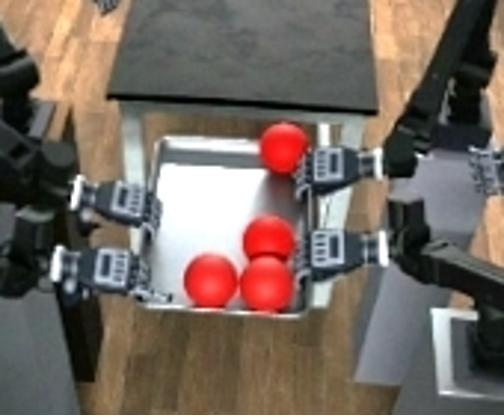

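Call:
{"name": "move", "arguments": {"arm6": {"target": [0.115, -0.150, 1.132, -0.642, 0.762, -0.062, -0.074], "speed": 0.08}, "arm2": {"target": [-0.032, -0.139, 1.185, -0.636, 0.768, -0.047, -0.058], "speed": 0.08}, "arm3": {"target": [0.110, 0.153, 1.225, 0.062, 0.056, -0.772, 0.630], "speed": 0.08}, "arm4": {"joints": {"joint2_rad": 0.25, "joint3_rad": 1.0}, "min_time_s": 1.5}}}

Call:
{"name": "move", "arguments": {"arm6": {"target": [0.115, -0.150, 1.155, -0.642, 0.762, -0.062, -0.074], "speed": 0.08}, "arm2": {"target": [-0.032, -0.139, 1.205, -0.636, 0.768, -0.047, -0.058], "speed": 0.08}, "cameras": ["cam_high"]}}

Call:
{"name": "zoom_image", "arguments": {"camera": "cam_high", "region": [270, 110, 440, 250]}}

Scene clock: 3935.03 s.
Joint torques (N m): arm1=[-0.44 -21.19 9.06 0.17 0.99 -0.08] | arm2=[-0.73 -7.94 8.06 3.43 -0.81 0.29] | arm3=[-1.49 -20.54 11.9 0.47 -1.72 0.68] | arm4=[-0.5 7.18 7.17 1.7 0.01 -0.01] | arm5=[1.9 6.89 6.04 1.33 0.13 -0.02] | arm6=[0.03 -11.69 6.69 1.98 -0.25 0.23]
Motor temperatures (°C): arm1=[28 43 55 28 30 29] | arm2=[28 31 55 32 30 29] | arm3=[29 35 61 29 38 28] | arm4=[27 36 75 29 30 31] | arm5=[28 34 60 31 30 28] | arm6=[27 34 54 30 28 30]
Heat: arm1: hottest joint3_rad 55 °C; arm2: hottest joint3_rad 55 °C; arm3: hottest joint3_rad 61 °C; arm4: hottest joint3_rad 75 °C; arm5: hottest joint3_rad 60 °C; arm6: hottest joint3_rad 54 °C.
move: arm2 off_target; arm3 off_target; arm4 done; arm6 off_target
Joint velocities: within noise
arm1, arm5: as last shown
arm1.joint_positions: joint1_rad=+1.187 joint2_rad=+1.762 joint3_rad=+1.137 joint4_rad=+0.087 joint5_rad=+1.130 joint6_rad=+0.256 hand_little=-0.298 hand_ring=-0.223 hand_middle=-0.183 hand_index=-0.223 hand_thumb_turn=-1.000 hand_thumb_bend=+0.156 hand_force_limit=+0.600 hand_speed=-0.930
arm1.little_load_n: -1.0
arm1.middle_load_n: 0.0
arm1.index_load_n: 21.0
arm1.thumb_bend_load_n: 11.5
arm1.thumb_turn_load_n: 7.5
arm1.hand: x=-0.1018 y=+0.1475 z=+1.1987 quat_wxyz=(+0.090, +0.081, -0.779, +0.615) (m; scene frame)
arm1.hand_target: x=-0.1010 y=+0.1456 z=+1.2333 quat_wxyz=(+0.085, +0.070, -0.773, +0.625) (m; scene frame)
arm2.joint_positions: joint1_rad=-0.460 joint2_rad=+1.143 joint3_rad=+0.324 joint4_rad=+0.533 joint5_rad=-0.452 joint6_rad=+0.033 hand_little=-0.247 hand_ring=-0.228 hand_middle=-0.220 hand_index=-0.308 hand_thumb_turn=-1.000 hand_thumb_bend=+0.207 hand_force_limit=+1.000 hand_speed=-0.880
arm2.joint_status: not commanded
arm2.hand_stopped_by: force,force,force,force,target,target
arm2.little_load_n: -2.0
arm2.ring_load_n: 0.0
arm2.middle_load_n: 8.5
arm2.index_load_n: 15.0
arm2.thumb_bend_load_n: 30.0
arm2.thumb_turn_load_n: -1.5
arm2.hand: x=-0.0389 y=-0.1429 z=+1.1623 quat_wxyz=(-0.611, +0.788, -0.046, -0.061) (m; scene frame)
arm2.hand_target: x=-0.0324 y=-0.1389 z=+1.1844 quat_wxyz=(-0.636, +0.768, -0.046, -0.058) (m; scene frame)
arm2.hand_status: off_target (0.024 m and 3.7 deg from the pose sent, 0.011 m and 4.3 deg at the start)
arm3.joint_positions: joint1_rad=-1.081 joint2_rad=+1.577 joint3_rad=+1.023 joint4_rad=+0.045 joint5_rad=-1.016 joint6_rad=-0.620 hand_little=-0.420 hand_ring=-0.308 hand_middle=-0.222 hand_index=-0.237 hand_thumb_turn=-1.000 hand_thumb_bend=+0.182 hand_force_limit=+0.900 hand_speed=-0.920
arm3.joint_status: not commanded
arm3.hand_stopped_by: target,force,force,force,force,target
arm3.little_load_n: 1.5
arm3.ring_load_n: 14.5
arm3.middle_load_n: 5.5
arm3.index_load_n: 2.5
arm3.thumb_bend_load_n: 17.0
arm3.thumb_turn_load_n: 2.5
arm3.hand: x=+0.1100 y=+0.1509 z=+1.1627 quat_wxyz=(+0.061, +0.059, -0.791, +0.607) (m; scene frame)
arm3.hand_target: x=+0.1111 y=+0.1526 z=+1.2223 quat_wxyz=(+0.062, +0.058, -0.773, +0.629) (m; scene frame)
arm3.hand_status: off_target (0.062 m and 3.5 deg from the pose sent, 0.065 m and 3.3 deg at the start)
arm4.joint_positions: joint1_rad=-0.908 joint2_rad=+0.256 joint3_rad=+1.008 joint4_rad=-0.888 joint5_rad=-0.602 joint6_rad=-0.198 hand_little=+0.150 hand_ring=+0.150 hand_middle=+0.150 hand_index=+0.150 hand_thumb_turn=-1.000 hand_thumb_bend=+0.250 hand_force_limit=+0.500 hand_speed=-0.500
arm4.joint_status: all done
arm4.hand_stopped_by: target,target,target,target,target,target
arm4.little_load_n: 0.0
arm4.ring_load_n: 0.0
arm4.middle_load_n: 0.0
arm4.index_load_n: 0.0
arm4.thumb_bend_load_n: 0.0
arm4.thumb_turn_load_n: 0.0
arm4.hand: x=-0.4720 y=-0.3509 z=+1.4874 quat_wxyz=(-0.648, +0.742, -0.076, +0.153) (m; scene frame)
arm4.hand_target: x=-0.4748 y=-0.3517 z=+1.4821 quat_wxyz=(-0.645, +0.746, -0.075, +0.148) (m; scene frame)
arm4.hand_status: not commanded
arm5.thumb_bend_load_n: -0.5
arm6.joint_positions: joint1_rad=+1.080 joint2_rad=+1.803 joint3_rad=+0.940 joint4_rad=+0.580 joint5_rad=+1.062 joint6_rad=+0.478 hand_little=+1.000 hand_ring=-0.214 hand_middle=-0.209 hand_index=-0.286 hand_thumb_turn=-1.000 hand_thumb_bend=+0.203 hand_force_limit=+0.900 hand_speed=-0.920
arm6.joint_status: not commanded
arm6.hand_stopped_by: target,force,force,force,target,target
arm6.little_load_n: 0.0
arm6.ring_load_n: 7.0
arm6.middle_load_n: 5.0
arm6.index_load_n: 7.5
arm6.thumb_bend_load_n: 13.5
arm6.thumb_turn_load_n: -4.5
arm6.hand: x=+0.1103 y=-0.1523 z=+1.1675 quat_wxyz=(-0.650, +0.751, -0.073, -0.088) (m; scene frame)
arm6.hand_target: x=+0.1164 y=-0.1513 z=+1.1331 quat_wxyz=(-0.641, +0.761, -0.062, -0.074) (m; scene frame)
arm6.hand_status: off_target (0.036 m and 2.6 deg from the pose sent, 0.055 m and 2.5 deg at the start)
pictures: none

Scene clock: 3936.17 s.
Joint torques (N m): arm1=[-0.32 -21.01 9.09 0.17 0.98 -0.09] | arm2=[-1.2 -10.4 10.06 1.54 -0.88 0.33] | arm3=[-1.55 -20.66 11.52 0.47 -1.65 0.67] | arm4=[-0.5 7.36 7.09 1.73 0 -0.02] | arm5=[1.9 6.71 6.04 1.31 0.13 -0.02] | arm6=[-0.03 -14.51 7.73 0.28 -0.2 0.18]
Motor temperatures (°C): arm1=[28 43 55 28 30 29] | arm2=[28 31 55 32 30 29] | arm3=[29 35 61 29 38 28] | arm4=[27 36 75 29 30 31] | arm5=[28 34 60 31 30 28] | arm6=[27 34 54 30 28 30]
Heat: arm1: hottest joint3_rad 55 °C; arm2: hottest joint3_rad 55 °C; arm3: hottest joint3_rad 61 °C; arm4: hottest joint3_rad 75 °C; arm5: hottest joint3_rad 60 °C; arm6: hottest joint3_rad 54 °C.
move: arm2 off_target; arm6 off_target
Joint velocities: within noise
arm1, arm3, arm4, arm5: as last shown
arm1.joint_positions: joint1_rad=+1.187 joint2_rad=+1.760 joint3_rad=+1.137 joint4_rad=+0.087 joint5_rad=+1.130 joint6_rad=+0.257 hand_little=-0.298 hand_ring=-0.223 hand_middle=-0.183 hand_index=-0.223 hand_thumb_turn=-1.000 hand_thumb_bend=+0.155 hand_force_limit=+0.600 hand_speed=-0.930
arm1.middle_load_n: 0.5
arm1.thumb_bend_load_n: 11.0
arm1.thumb_turn_load_n: 7.0
arm1.hand: x=-0.1014 y=+0.1474 z=+1.2005 quat_wxyz=(+0.089, +0.080, -0.779, +0.616) (m; scene frame)
arm2.joint_positions: joint1_rad=-0.460 joint2_rad=+1.119 joint3_rad=+0.330 joint4_rad=+0.486 joint5_rad=-0.449 joint6_rad=+0.028 hand_little=-0.247 hand_ring=-0.228 hand_middle=-0.219 hand_index=-0.308 hand_thumb_turn=-1.000 hand_thumb_bend=+0.207 hand_force_limit=+1.000 hand_speed=-0.880
arm2.joint_status: not commanded
arm2.hand_stopped_by: force,force,force,force,target,target
arm2.little_load_n: 0.0
arm2.ring_load_n: 0.0
arm2.middle_load_n: 10.5
arm2.index_load_n: 15.5
arm2.thumb_bend_load_n: 31.0
arm2.thumb_turn_load_n: -2.0
arm2.hand: x=-0.0390 y=-0.1451 z=+1.1644 quat_wxyz=(-0.605, +0.792, -0.047, -0.060) (m; scene frame)
arm2.hand_target: x=-0.0328 y=-0.1384 z=+1.2033 quat_wxyz=(-0.636, +0.768, -0.046, -0.058) (m; scene frame)
arm2.hand_status: off_target (0.042 m and 4.5 deg from the pose sent, 0.043 m and 3.7 deg at the start)
arm3.joint_positions: joint1_rad=-1.081 joint2_rad=+1.577 joint3_rad=+1.028 joint4_rad=+0.045 joint5_rad=-1.018 joint6_rad=-0.617 hand_little=-0.420 hand_ring=-0.308 hand_middle=-0.222 hand_index=-0.237 hand_thumb_turn=-1.000 hand_thumb_bend=+0.182 hand_force_limit=+0.900 hand_speed=-0.920
arm3.little_load_n: 3.0
arm3.ring_load_n: 16.0
arm3.middle_load_n: 6.0
arm3.index_load_n: 3.0
arm3.thumb_bend_load_n: 16.0
arm3.hand: x=+0.1090 y=+0.1500 z=+1.1654 quat_wxyz=(+0.061, +0.060, -0.789, +0.608) (m; scene frame)
arm3.hand_target: x=+0.1111 y=+0.1527 z=+1.2225 quat_wxyz=(+0.062, +0.058, -0.773, +0.629) (m; scene frame)
arm5.thumb_bend_load_n: 0.0
arm6.joint_positions: joint1_rad=+1.080 joint2_rad=+1.792 joint3_rad=+0.940 joint4_rad=+0.560 joint5_rad=+1.060 joint6_rad=+0.480 hand_little=+1.000 hand_ring=-0.214 hand_middle=-0.209 hand_index=-0.286 hand_thumb_turn=-1.000 hand_thumb_bend=+0.203 hand_force_limit=+0.900 hand_speed=-0.920
arm6.joint_status: not commanded
arm6.hand_stopped_by: target,force,force,force,target,target
arm6.little_load_n: 0.0
arm6.ring_load_n: 7.0
arm6.middle_load_n: 5.0
arm6.index_load_n: 7.5
arm6.thumb_bend_load_n: 13.5
arm6.thumb_turn_load_n: -4.5
arm6.hand: x=+0.1114 y=-0.1531 z=+1.1702 quat_wxyz=(-0.649, +0.753, -0.070, -0.086) (m; scene frame)
arm6.hand_target: x=+0.1152 y=-0.1504 z=+1.1553 quat_wxyz=(-0.641, +0.761, -0.062, -0.074) (m; scene frame)
arm6.hand_status: off_target (0.016 m and 2.2 deg from the pose sent, 0.013 m and 2.6 deg at the start)
pictures: cam_high

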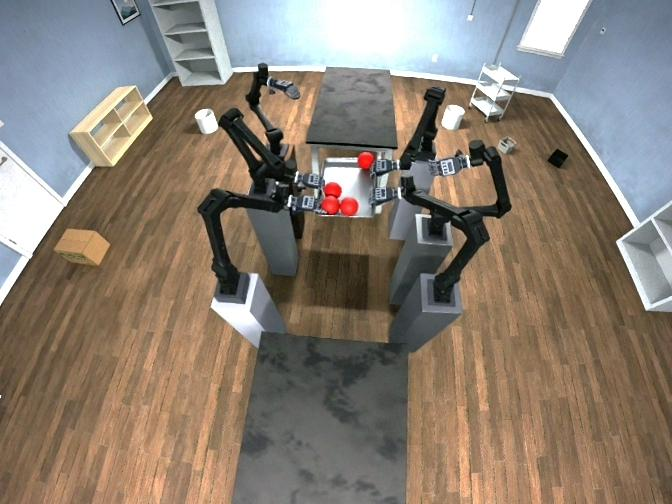

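Scaled by 2.965.

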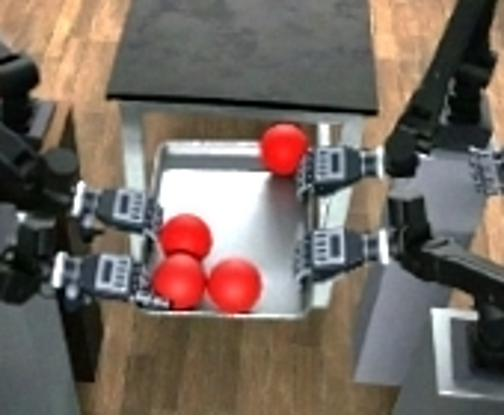

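Call:
{"name": "move", "arguments": {"arm1": {"target": [-0.1010, 0.147, 1.200, 0.089, 0.078, -0.776, 0.618], "speed": 0.06}, "cameras": ["cam_high"]}}

Call:
{"name": "zoom_image", "arguments": {"camera": "cam_high", "region": [270, 110, 440, 250]}}

Scene clock: 3946.17 s.
Joint torques (N m): arm1=[-0.26 -16.79 7.43 1.43 0.64 0.02] | arm2=[-1.26 -10.29 10.1 1.58 -0.92 0.34] | arm3=[-1.55 -20.72 11.54 0.47 -1.6 0.67] | arm4=[-0.56 7.12 7.13 1.72 0.02 -0.01] | arm5=[1.9 6.77 6.02 1.33 0.13 -0.03] | arm6=[-0.15 -14.51 7.92 0.36 -0.22 0.19]
Motor temperatures (°C): arm1=[28 43 55 28 30 29] | arm2=[28 31 54 32 30 29] | arm3=[29 36 62 29 38 28] | arm4=[27 36 73 29 30 31] | arm5=[28 34 59 31 30 28] | arm6=[27 34 54 30 28 30]
Heat: arm1: hottest joint3_rad 55 °C; arm2: hottest joint3_rad 54 °C; arm3: hottest joint3_rad 62 °C; arm4: hottest joint3_rad 73 °C; arm5: hottest joint3_rad 59 °C; arm6: hottest joint3_rad 54 °C.
move: arm1 done
Joint velocities: within noise
arm1.joint_positions: joint1_rad=+1.187 joint2_rad=+1.760 joint3_rad=+1.137 joint4_rad=+0.097 joint5_rad=+1.130 joint6_rad=+0.255 hand_little=-0.298 hand_ring=-0.223 hand_middle=-0.183 hand_index=-0.223 hand_thumb_turn=-1.000 hand_thumb_bend=+0.155 hand_force_limit=+0.600 hand_speed=-0.930
arm1.joint_status: not commanded
arm1.hand_stopped_by: force,force,force,force,target,target
arm1.little_load_n: -1.0
arm1.ring_load_n: 0.0
arm1.middle_load_n: 0.0
arm1.index_load_n: 20.5
arm1.thumb_bend_load_n: 10.5
arm1.thumb_turn_load_n: 6.0
arm1.hand: x=-0.1003 y=+0.1468 z=+1.2018 quat_wxyz=(+0.086, +0.078, -0.778, +0.618) (m; scene frame)
arm1.hand_target: x=-0.1010 y=+0.1470 z=+1.2001 quat_wxyz=(+0.089, +0.078, -0.777, +0.619) (m; scene frame)
arm1.hand_status: done (0.002 m and 0.3 deg from the pose sent, 0.001 m and 0.4 deg at the start)
arm2, arm3, arm4, arm5, arm6: as last shown
arm2.joint_positions: joint1_rad=-0.460 joint2_rad=+1.119 joint3_rad=+0.330 joint4_rad=+0.485 joint5_rad=-0.448 joint6_rad=+0.026 hand_little=-0.247 hand_ring=-0.228 hand_middle=-0.219 hand_index=-0.308 hand_thumb_turn=-1.000 hand_thumb_bend=+0.207 hand_force_limit=+1.000 hand_speed=-0.880
arm2.middle_load_n: 11.0
arm2.index_load_n: 15.0
arm2.hand: x=-0.0388 y=-0.1452 z=+1.1640 quat_wxyz=(-0.605, +0.793, -0.047, -0.059) (m; scene frame)
arm2.hand_target: x=-0.0327 y=-0.1384 z=+1.2032 quat_wxyz=(-0.636, +0.768, -0.046, -0.058) (m; scene frame)
arm3.joint_positions: joint1_rad=-1.081 joint2_rad=+1.577 joint3_rad=+1.028 joint4_rad=+0.045 joint5_rad=-1.019 joint6_rad=-0.617 hand_little=-0.420 hand_ring=-0.308 hand_middle=-0.222 hand_index=-0.237 hand_thumb_turn=-1.000 hand_thumb_bend=+0.182 hand_force_limit=+0.900 hand_speed=-0.920
arm3.little_load_n: 2.5
arm3.hand: x=+0.1093 y=+0.1498 z=+1.1655 quat_wxyz=(+0.061, +0.061, -0.789, +0.608) (m; scene frame)
arm5.middle_load_n: -0.5
arm6.joint_positions: joint1_rad=+1.080 joint2_rad=+1.792 joint3_rad=+0.940 joint4_rad=+0.559 joint5_rad=+1.060 joint6_rad=+0.480 hand_little=+1.000 hand_ring=-0.214 hand_middle=-0.209 hand_index=-0.286 hand_thumb_turn=-1.000 hand_thumb_bend=+0.203 hand_force_limit=+0.900 hand_speed=-0.920
arm6.ring_load_n: 7.5
arm6.middle_load_n: 5.5
arm6.thumb_bend_load_n: 14.0
arm6.hand: x=+0.1115 y=-0.1531 z=+1.1699 quat_wxyz=(-0.649, +0.753, -0.070, -0.086) (m; scene frame)
pictures: cam_high

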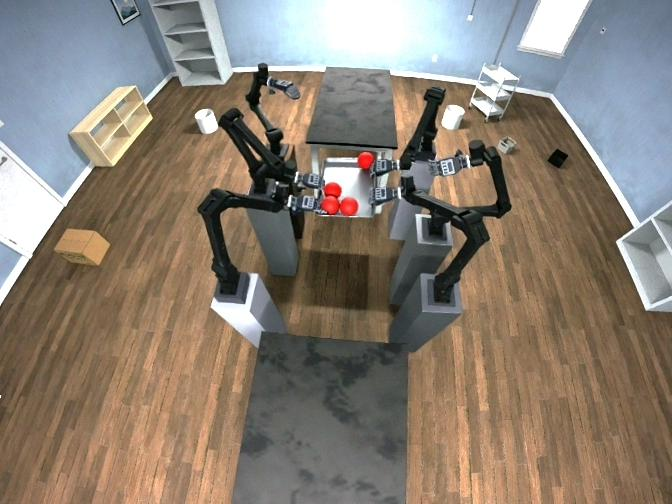

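Scaled by 2.965.

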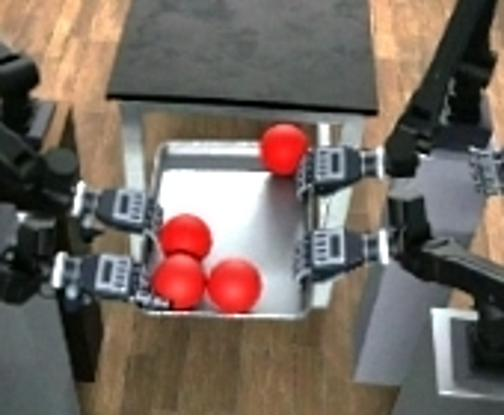

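Call:
{"name": "move", "arguments": {"arm1": {"target": [-0.1010, 0.146, 1.176, 0.088, 0.078, -0.777, 0.618], "speed": 0.06}}}

Call:
{"name": "move", "arguments": {"arm1": {"joints": {"hand_little": 0.15, "hand_ring": 0.15, "hand_middle": 0.15, "hand_index": 0.15, "hand_thumb_bend": 0.25, "hand_speed": -0.6}}, "cameras": ["cam_high"]}}

Call:
{"name": "zoom_image", "arguments": {"camera": "cam_high", "region": [270, 110, 440, 250]}}

Scene clock: 3952.57 s.
Joint torques (N m): arm1=[-0.44 -14.92 6.48 1.69 0.23 0.11] | arm2=[-1.2 -10.29 10.1 1.78 -1.1 0.46] | arm3=[-1.9 -20.72 11.52 0.61 -1.62 0.59] | arm4=[-0.67 7.47 7.12 1.8 0.04 -0.01] | arm5=[1.96 6.77 6.02 1.31 0.13 -0.02] | arm6=[-0.03 -14.15 7.82 0.72 -0.55 0.24]
Motor temperatures (°C): arm1=[28 43 54 28 30 29] | arm2=[28 31 54 32 30 29] | arm3=[29 36 63 29 38 28] | arm4=[27 36 72 29 30 31] | arm5=[28 34 58 31 30 28] | arm6=[27 34 54 30 28 30]
Heat: arm1: hottest joint3_rad 54 °C; arm2: hottest joint3_rad 54 °C; arm3: hottest joint3_rad 63 °C; arm4: hottest joint3_rad 72 °C; arm5: hottest joint3_rad 58 °C; arm6: hottest joint3_rad 54 °C.
move: arm1 off_target
Joint velocities: within noise
arm1.joint_positions: joint1_rad=+1.187 joint2_rad=+1.776 joint3_rad=+1.129 joint4_rad=+0.148 joint5_rad=+1.135 joint6_rad=+0.246 hand_little=-0.298 hand_ring=-0.223 hand_middle=-0.183 hand_index=-0.223 hand_thumb_turn=-1.000 hand_thumb_bend=+0.155 hand_force_limit=+0.600 hand_speed=-0.930
arm1.joint_status: not commanded
arm1.hand_stopped_by: force,force,force,force,target,target
arm1.little_load_n: -1.0
arm1.ring_load_n: 0.0
arm1.middle_load_n: 0.0
arm1.index_load_n: 18.0
arm1.thumb_bend_load_n: 10.5
arm1.thumb_turn_load_n: 5.0
arm1.hand: x=-0.0982 y=+0.1450 z=+1.1962 quat_wxyz=(+0.082, +0.072, -0.774, +0.623) (m; scene frame)
arm1.hand_target: x=-0.1014 y=+0.1463 z=+1.1763 quat_wxyz=(+0.088, +0.078, -0.777, +0.618) (m; scene frame)
arm1.hand_status: off_target (0.020 m and 1.2 deg from the pose sent, 0.026 m and 0.2 deg at the start)
arm2, arm3, arm4, arm5, arm6: as last shown
arm2.joint_positions: joint1_rad=-0.460 joint2_rad=+1.119 joint3_rad=+0.330 joint4_rad=+0.480 joint5_rad=-0.443 joint6_rad=+0.014 hand_little=-0.247 hand_ring=-0.228 hand_middle=-0.219 hand_index=-0.308 hand_thumb_turn=-1.000 hand_thumb_bend=+0.207 hand_force_limit=+1.000 hand_speed=-0.880
arm2.middle_load_n: 10.5
arm2.thumb_bend_load_n: 31.5
arm2.thumb_turn_load_n: -1.5
arm2.hand: x=-0.0375 y=-0.1457 z=+1.1624 quat_wxyz=(-0.603, +0.795, -0.044, -0.055) (m; scene frame)
arm2.hand_target: x=-0.0328 y=-0.1384 z=+1.2032 quat_wxyz=(-0.636, +0.768, -0.046, -0.058) (m; scene frame)
arm3.joint_positions: joint1_rad=-1.077 joint2_rad=+1.577 joint3_rad=+1.028 joint4_rad=+0.040 joint5_rad=-1.018 joint6_rad=-0.609 hand_little=-0.420 hand_ring=-0.308 hand_middle=-0.222 hand_index=-0.237 hand_thumb_turn=-1.000 hand_thumb_bend=+0.182 hand_force_limit=+0.900 hand_speed=-0.920
arm3.little_load_n: 0.5
arm3.ring_load_n: 15.5
arm3.middle_load_n: 7.0
arm3.index_load_n: 5.5
arm3.thumb_bend_load_n: 15.5
arm3.hand: x=+0.1119 y=+0.1485 z=+1.1650 quat_wxyz=(+0.055, +0.057, -0.790, +0.608) (m; scene frame)
arm3.hand_target: x=+0.1112 y=+0.1526 z=+1.2224 quat_wxyz=(+0.062, +0.058, -0.773, +0.629) (m; scene frame)
arm5.middle_load_n: 0.0
arm6.joint_positions: joint1_rad=+1.080 joint2_rad=+1.789 joint3_rad=+0.940 joint4_rad=+0.551 joint5_rad=+1.068 joint6_rad=+0.473 hand_little=+1.000 hand_ring=-0.214 hand_middle=-0.209 hand_index=-0.286 hand_thumb_turn=-1.000 hand_thumb_bend=+0.203 hand_force_limit=+0.900 hand_speed=-0.920
arm6.ring_load_n: 6.5
arm6.middle_load_n: 4.0
arm6.index_load_n: 7.0
arm6.thumb_bend_load_n: 13.5
arm6.thumb_turn_load_n: -5.0
arm6.hand: x=+0.1139 y=-0.1529 z=+1.1703 quat_wxyz=(-0.650, +0.753, -0.069, -0.079) (m; scene frame)
arm6.hand_target: x=+0.1153 y=-0.1504 z=+1.1551 quat_wxyz=(-0.641, +0.761, -0.062, -0.074) (m; scene frame)
pictures: none

Scene clock: 3953.47 s.
Joint torques (N m): arm1=[-0.56 -15.33 6.9 1.69 0.32 0.11] | arm2=[-1.26 -10.29 10.1 1.78 -1.11 0.46] | arm3=[-2.02 -20.72 11.51 0.72 -1.62 0.59] | arm4=[-0.85 7.47 7.2 1.77 0.02 -0.02] | arm5=[1.9 6.77 6.02 1.29 0.13 -0.03] | arm6=[-0.15 -14.51 7.82 0.72 -0.54 0.24]
Motor temperatures (°C): arm1=[28 43 54 28 30 29] | arm2=[28 31 54 32 30 29] | arm3=[29 36 63 29 38 28] | arm4=[27 36 72 29 30 31] | arm5=[28 34 58 31 30 28] | arm6=[27 34 54 30 28 30]
Heat: arm1: hottest joint3_rad 54 °C; arm2: hottest joint3_rad 54 °C; arm3: hottest joint3_rad 63 °C; arm4: hottest joint3_rad 72 °C; arm5: hottest joint3_rad 58 °C; arm6: hottest joint3_rad 54 °C.
move: arm1 done
Joint velocities: within noise
arm1.joint_positions: joint1_rad=+1.188 joint2_rad=+1.779 joint3_rad=+1.122 joint4_rad=+0.148 joint5_rad=+1.134 joint6_rad=+0.247 hand_little=+0.150 hand_ring=+0.150 hand_middle=+0.150 hand_index=+0.150 hand_thumb_turn=-1.000 hand_thumb_bend=+0.250 hand_force_limit=+0.600 hand_speed=-0.600
arm1.joint_status: all done
arm1.hand_stopped_by: target,target,target,target,target,target
arm1.little_load_n: 0.0
arm1.ring_load_n: 0.0
arm1.middle_load_n: 0.0
arm1.index_load_n: -0.5
arm1.thumb_bend_load_n: 0.0
arm1.thumb_turn_load_n: 0.0
arm1.hand: x=-0.1001 y=+0.1466 z=+1.1908 quat_wxyz=(+0.084, +0.075, -0.775, +0.621) (m; scene frame)
arm1.hand_target: x=-0.1016 y=+0.1462 z=+1.1763 quat_wxyz=(+0.088, +0.078, -0.777, +0.618) (m; scene frame)
arm1.hand_status: not commanded
arm2, arm3, arm4, arm5, arm6: as last shown
arm2.joint_positions: joint1_rad=-0.460 joint2_rad=+1.118 joint3_rad=+0.330 joint4_rad=+0.480 joint5_rad=-0.443 joint6_rad=+0.014 hand_little=-0.247 hand_ring=-0.228 hand_middle=-0.219 hand_index=-0.308 hand_thumb_turn=-1.000 hand_thumb_bend=+0.207 hand_force_limit=+1.000 hand_speed=-0.880
arm2.middle_load_n: 10.0
arm2.thumb_bend_load_n: 31.0
arm2.hand: x=-0.0374 y=-0.1457 z=+1.1626 quat_wxyz=(-0.603, +0.794, -0.044, -0.054) (m; scene frame)
arm2.hand_target: x=-0.0327 y=-0.1384 z=+1.2032 quat_wxyz=(-0.636, +0.768, -0.046, -0.058) (m; scene frame)
arm3.joint_positions: joint1_rad=-1.076 joint2_rad=+1.577 joint3_rad=+1.028 joint4_rad=+0.038 joint5_rad=-1.018 joint6_rad=-0.609 hand_little=-0.420 hand_ring=-0.308 hand_middle=-0.222 hand_index=-0.237 hand_thumb_turn=-1.000 hand_thumb_bend=+0.182 hand_force_limit=+0.900 hand_speed=-0.920
arm3.little_load_n: 0.0
arm3.ring_load_n: 14.5
arm3.index_load_n: 6.5
arm3.thumb_turn_load_n: 3.0
arm3.hand: x=+0.1126 y=+0.1482 z=+1.1647 quat_wxyz=(+0.054, +0.057, -0.791, +0.607) (m; scene frame)
arm3.hand_target: x=+0.1111 y=+0.1527 z=+1.2224 quat_wxyz=(+0.062, +0.058, -0.773, +0.629) (m; scene frame)
arm6.joint_positions: joint1_rad=+1.080 joint2_rad=+1.788 joint3_rad=+0.940 joint4_rad=+0.550 joint5_rad=+1.068 joint6_rad=+0.473 hand_little=+1.000 hand_ring=-0.214 hand_middle=-0.209 hand_index=-0.286 hand_thumb_turn=-1.000 hand_thumb_bend=+0.203 hand_force_limit=+0.900 hand_speed=-0.920
arm6.ring_load_n: 5.0
arm6.middle_load_n: 3.0
arm6.hand: x=+0.1139 y=-0.1530 z=+1.1704 quat_wxyz=(-0.650, +0.753, -0.068, -0.079) (m; scene frame)
arm6.hand_target: x=+0.1152 y=-0.1504 z=+1.1553 quat_wxyz=(-0.641, +0.761, -0.062, -0.074) (m; scene frame)
pictures: cam_high

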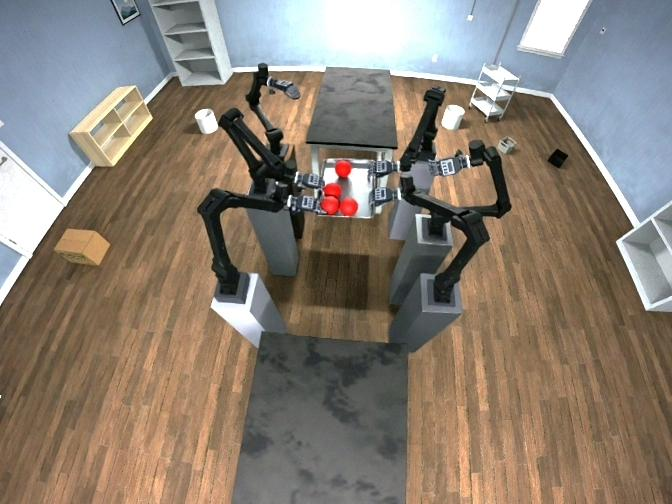

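Scaled by 2.965.

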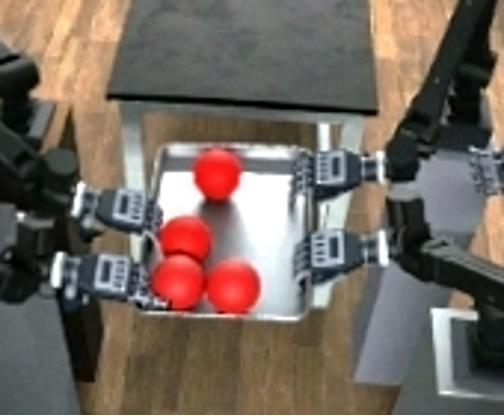

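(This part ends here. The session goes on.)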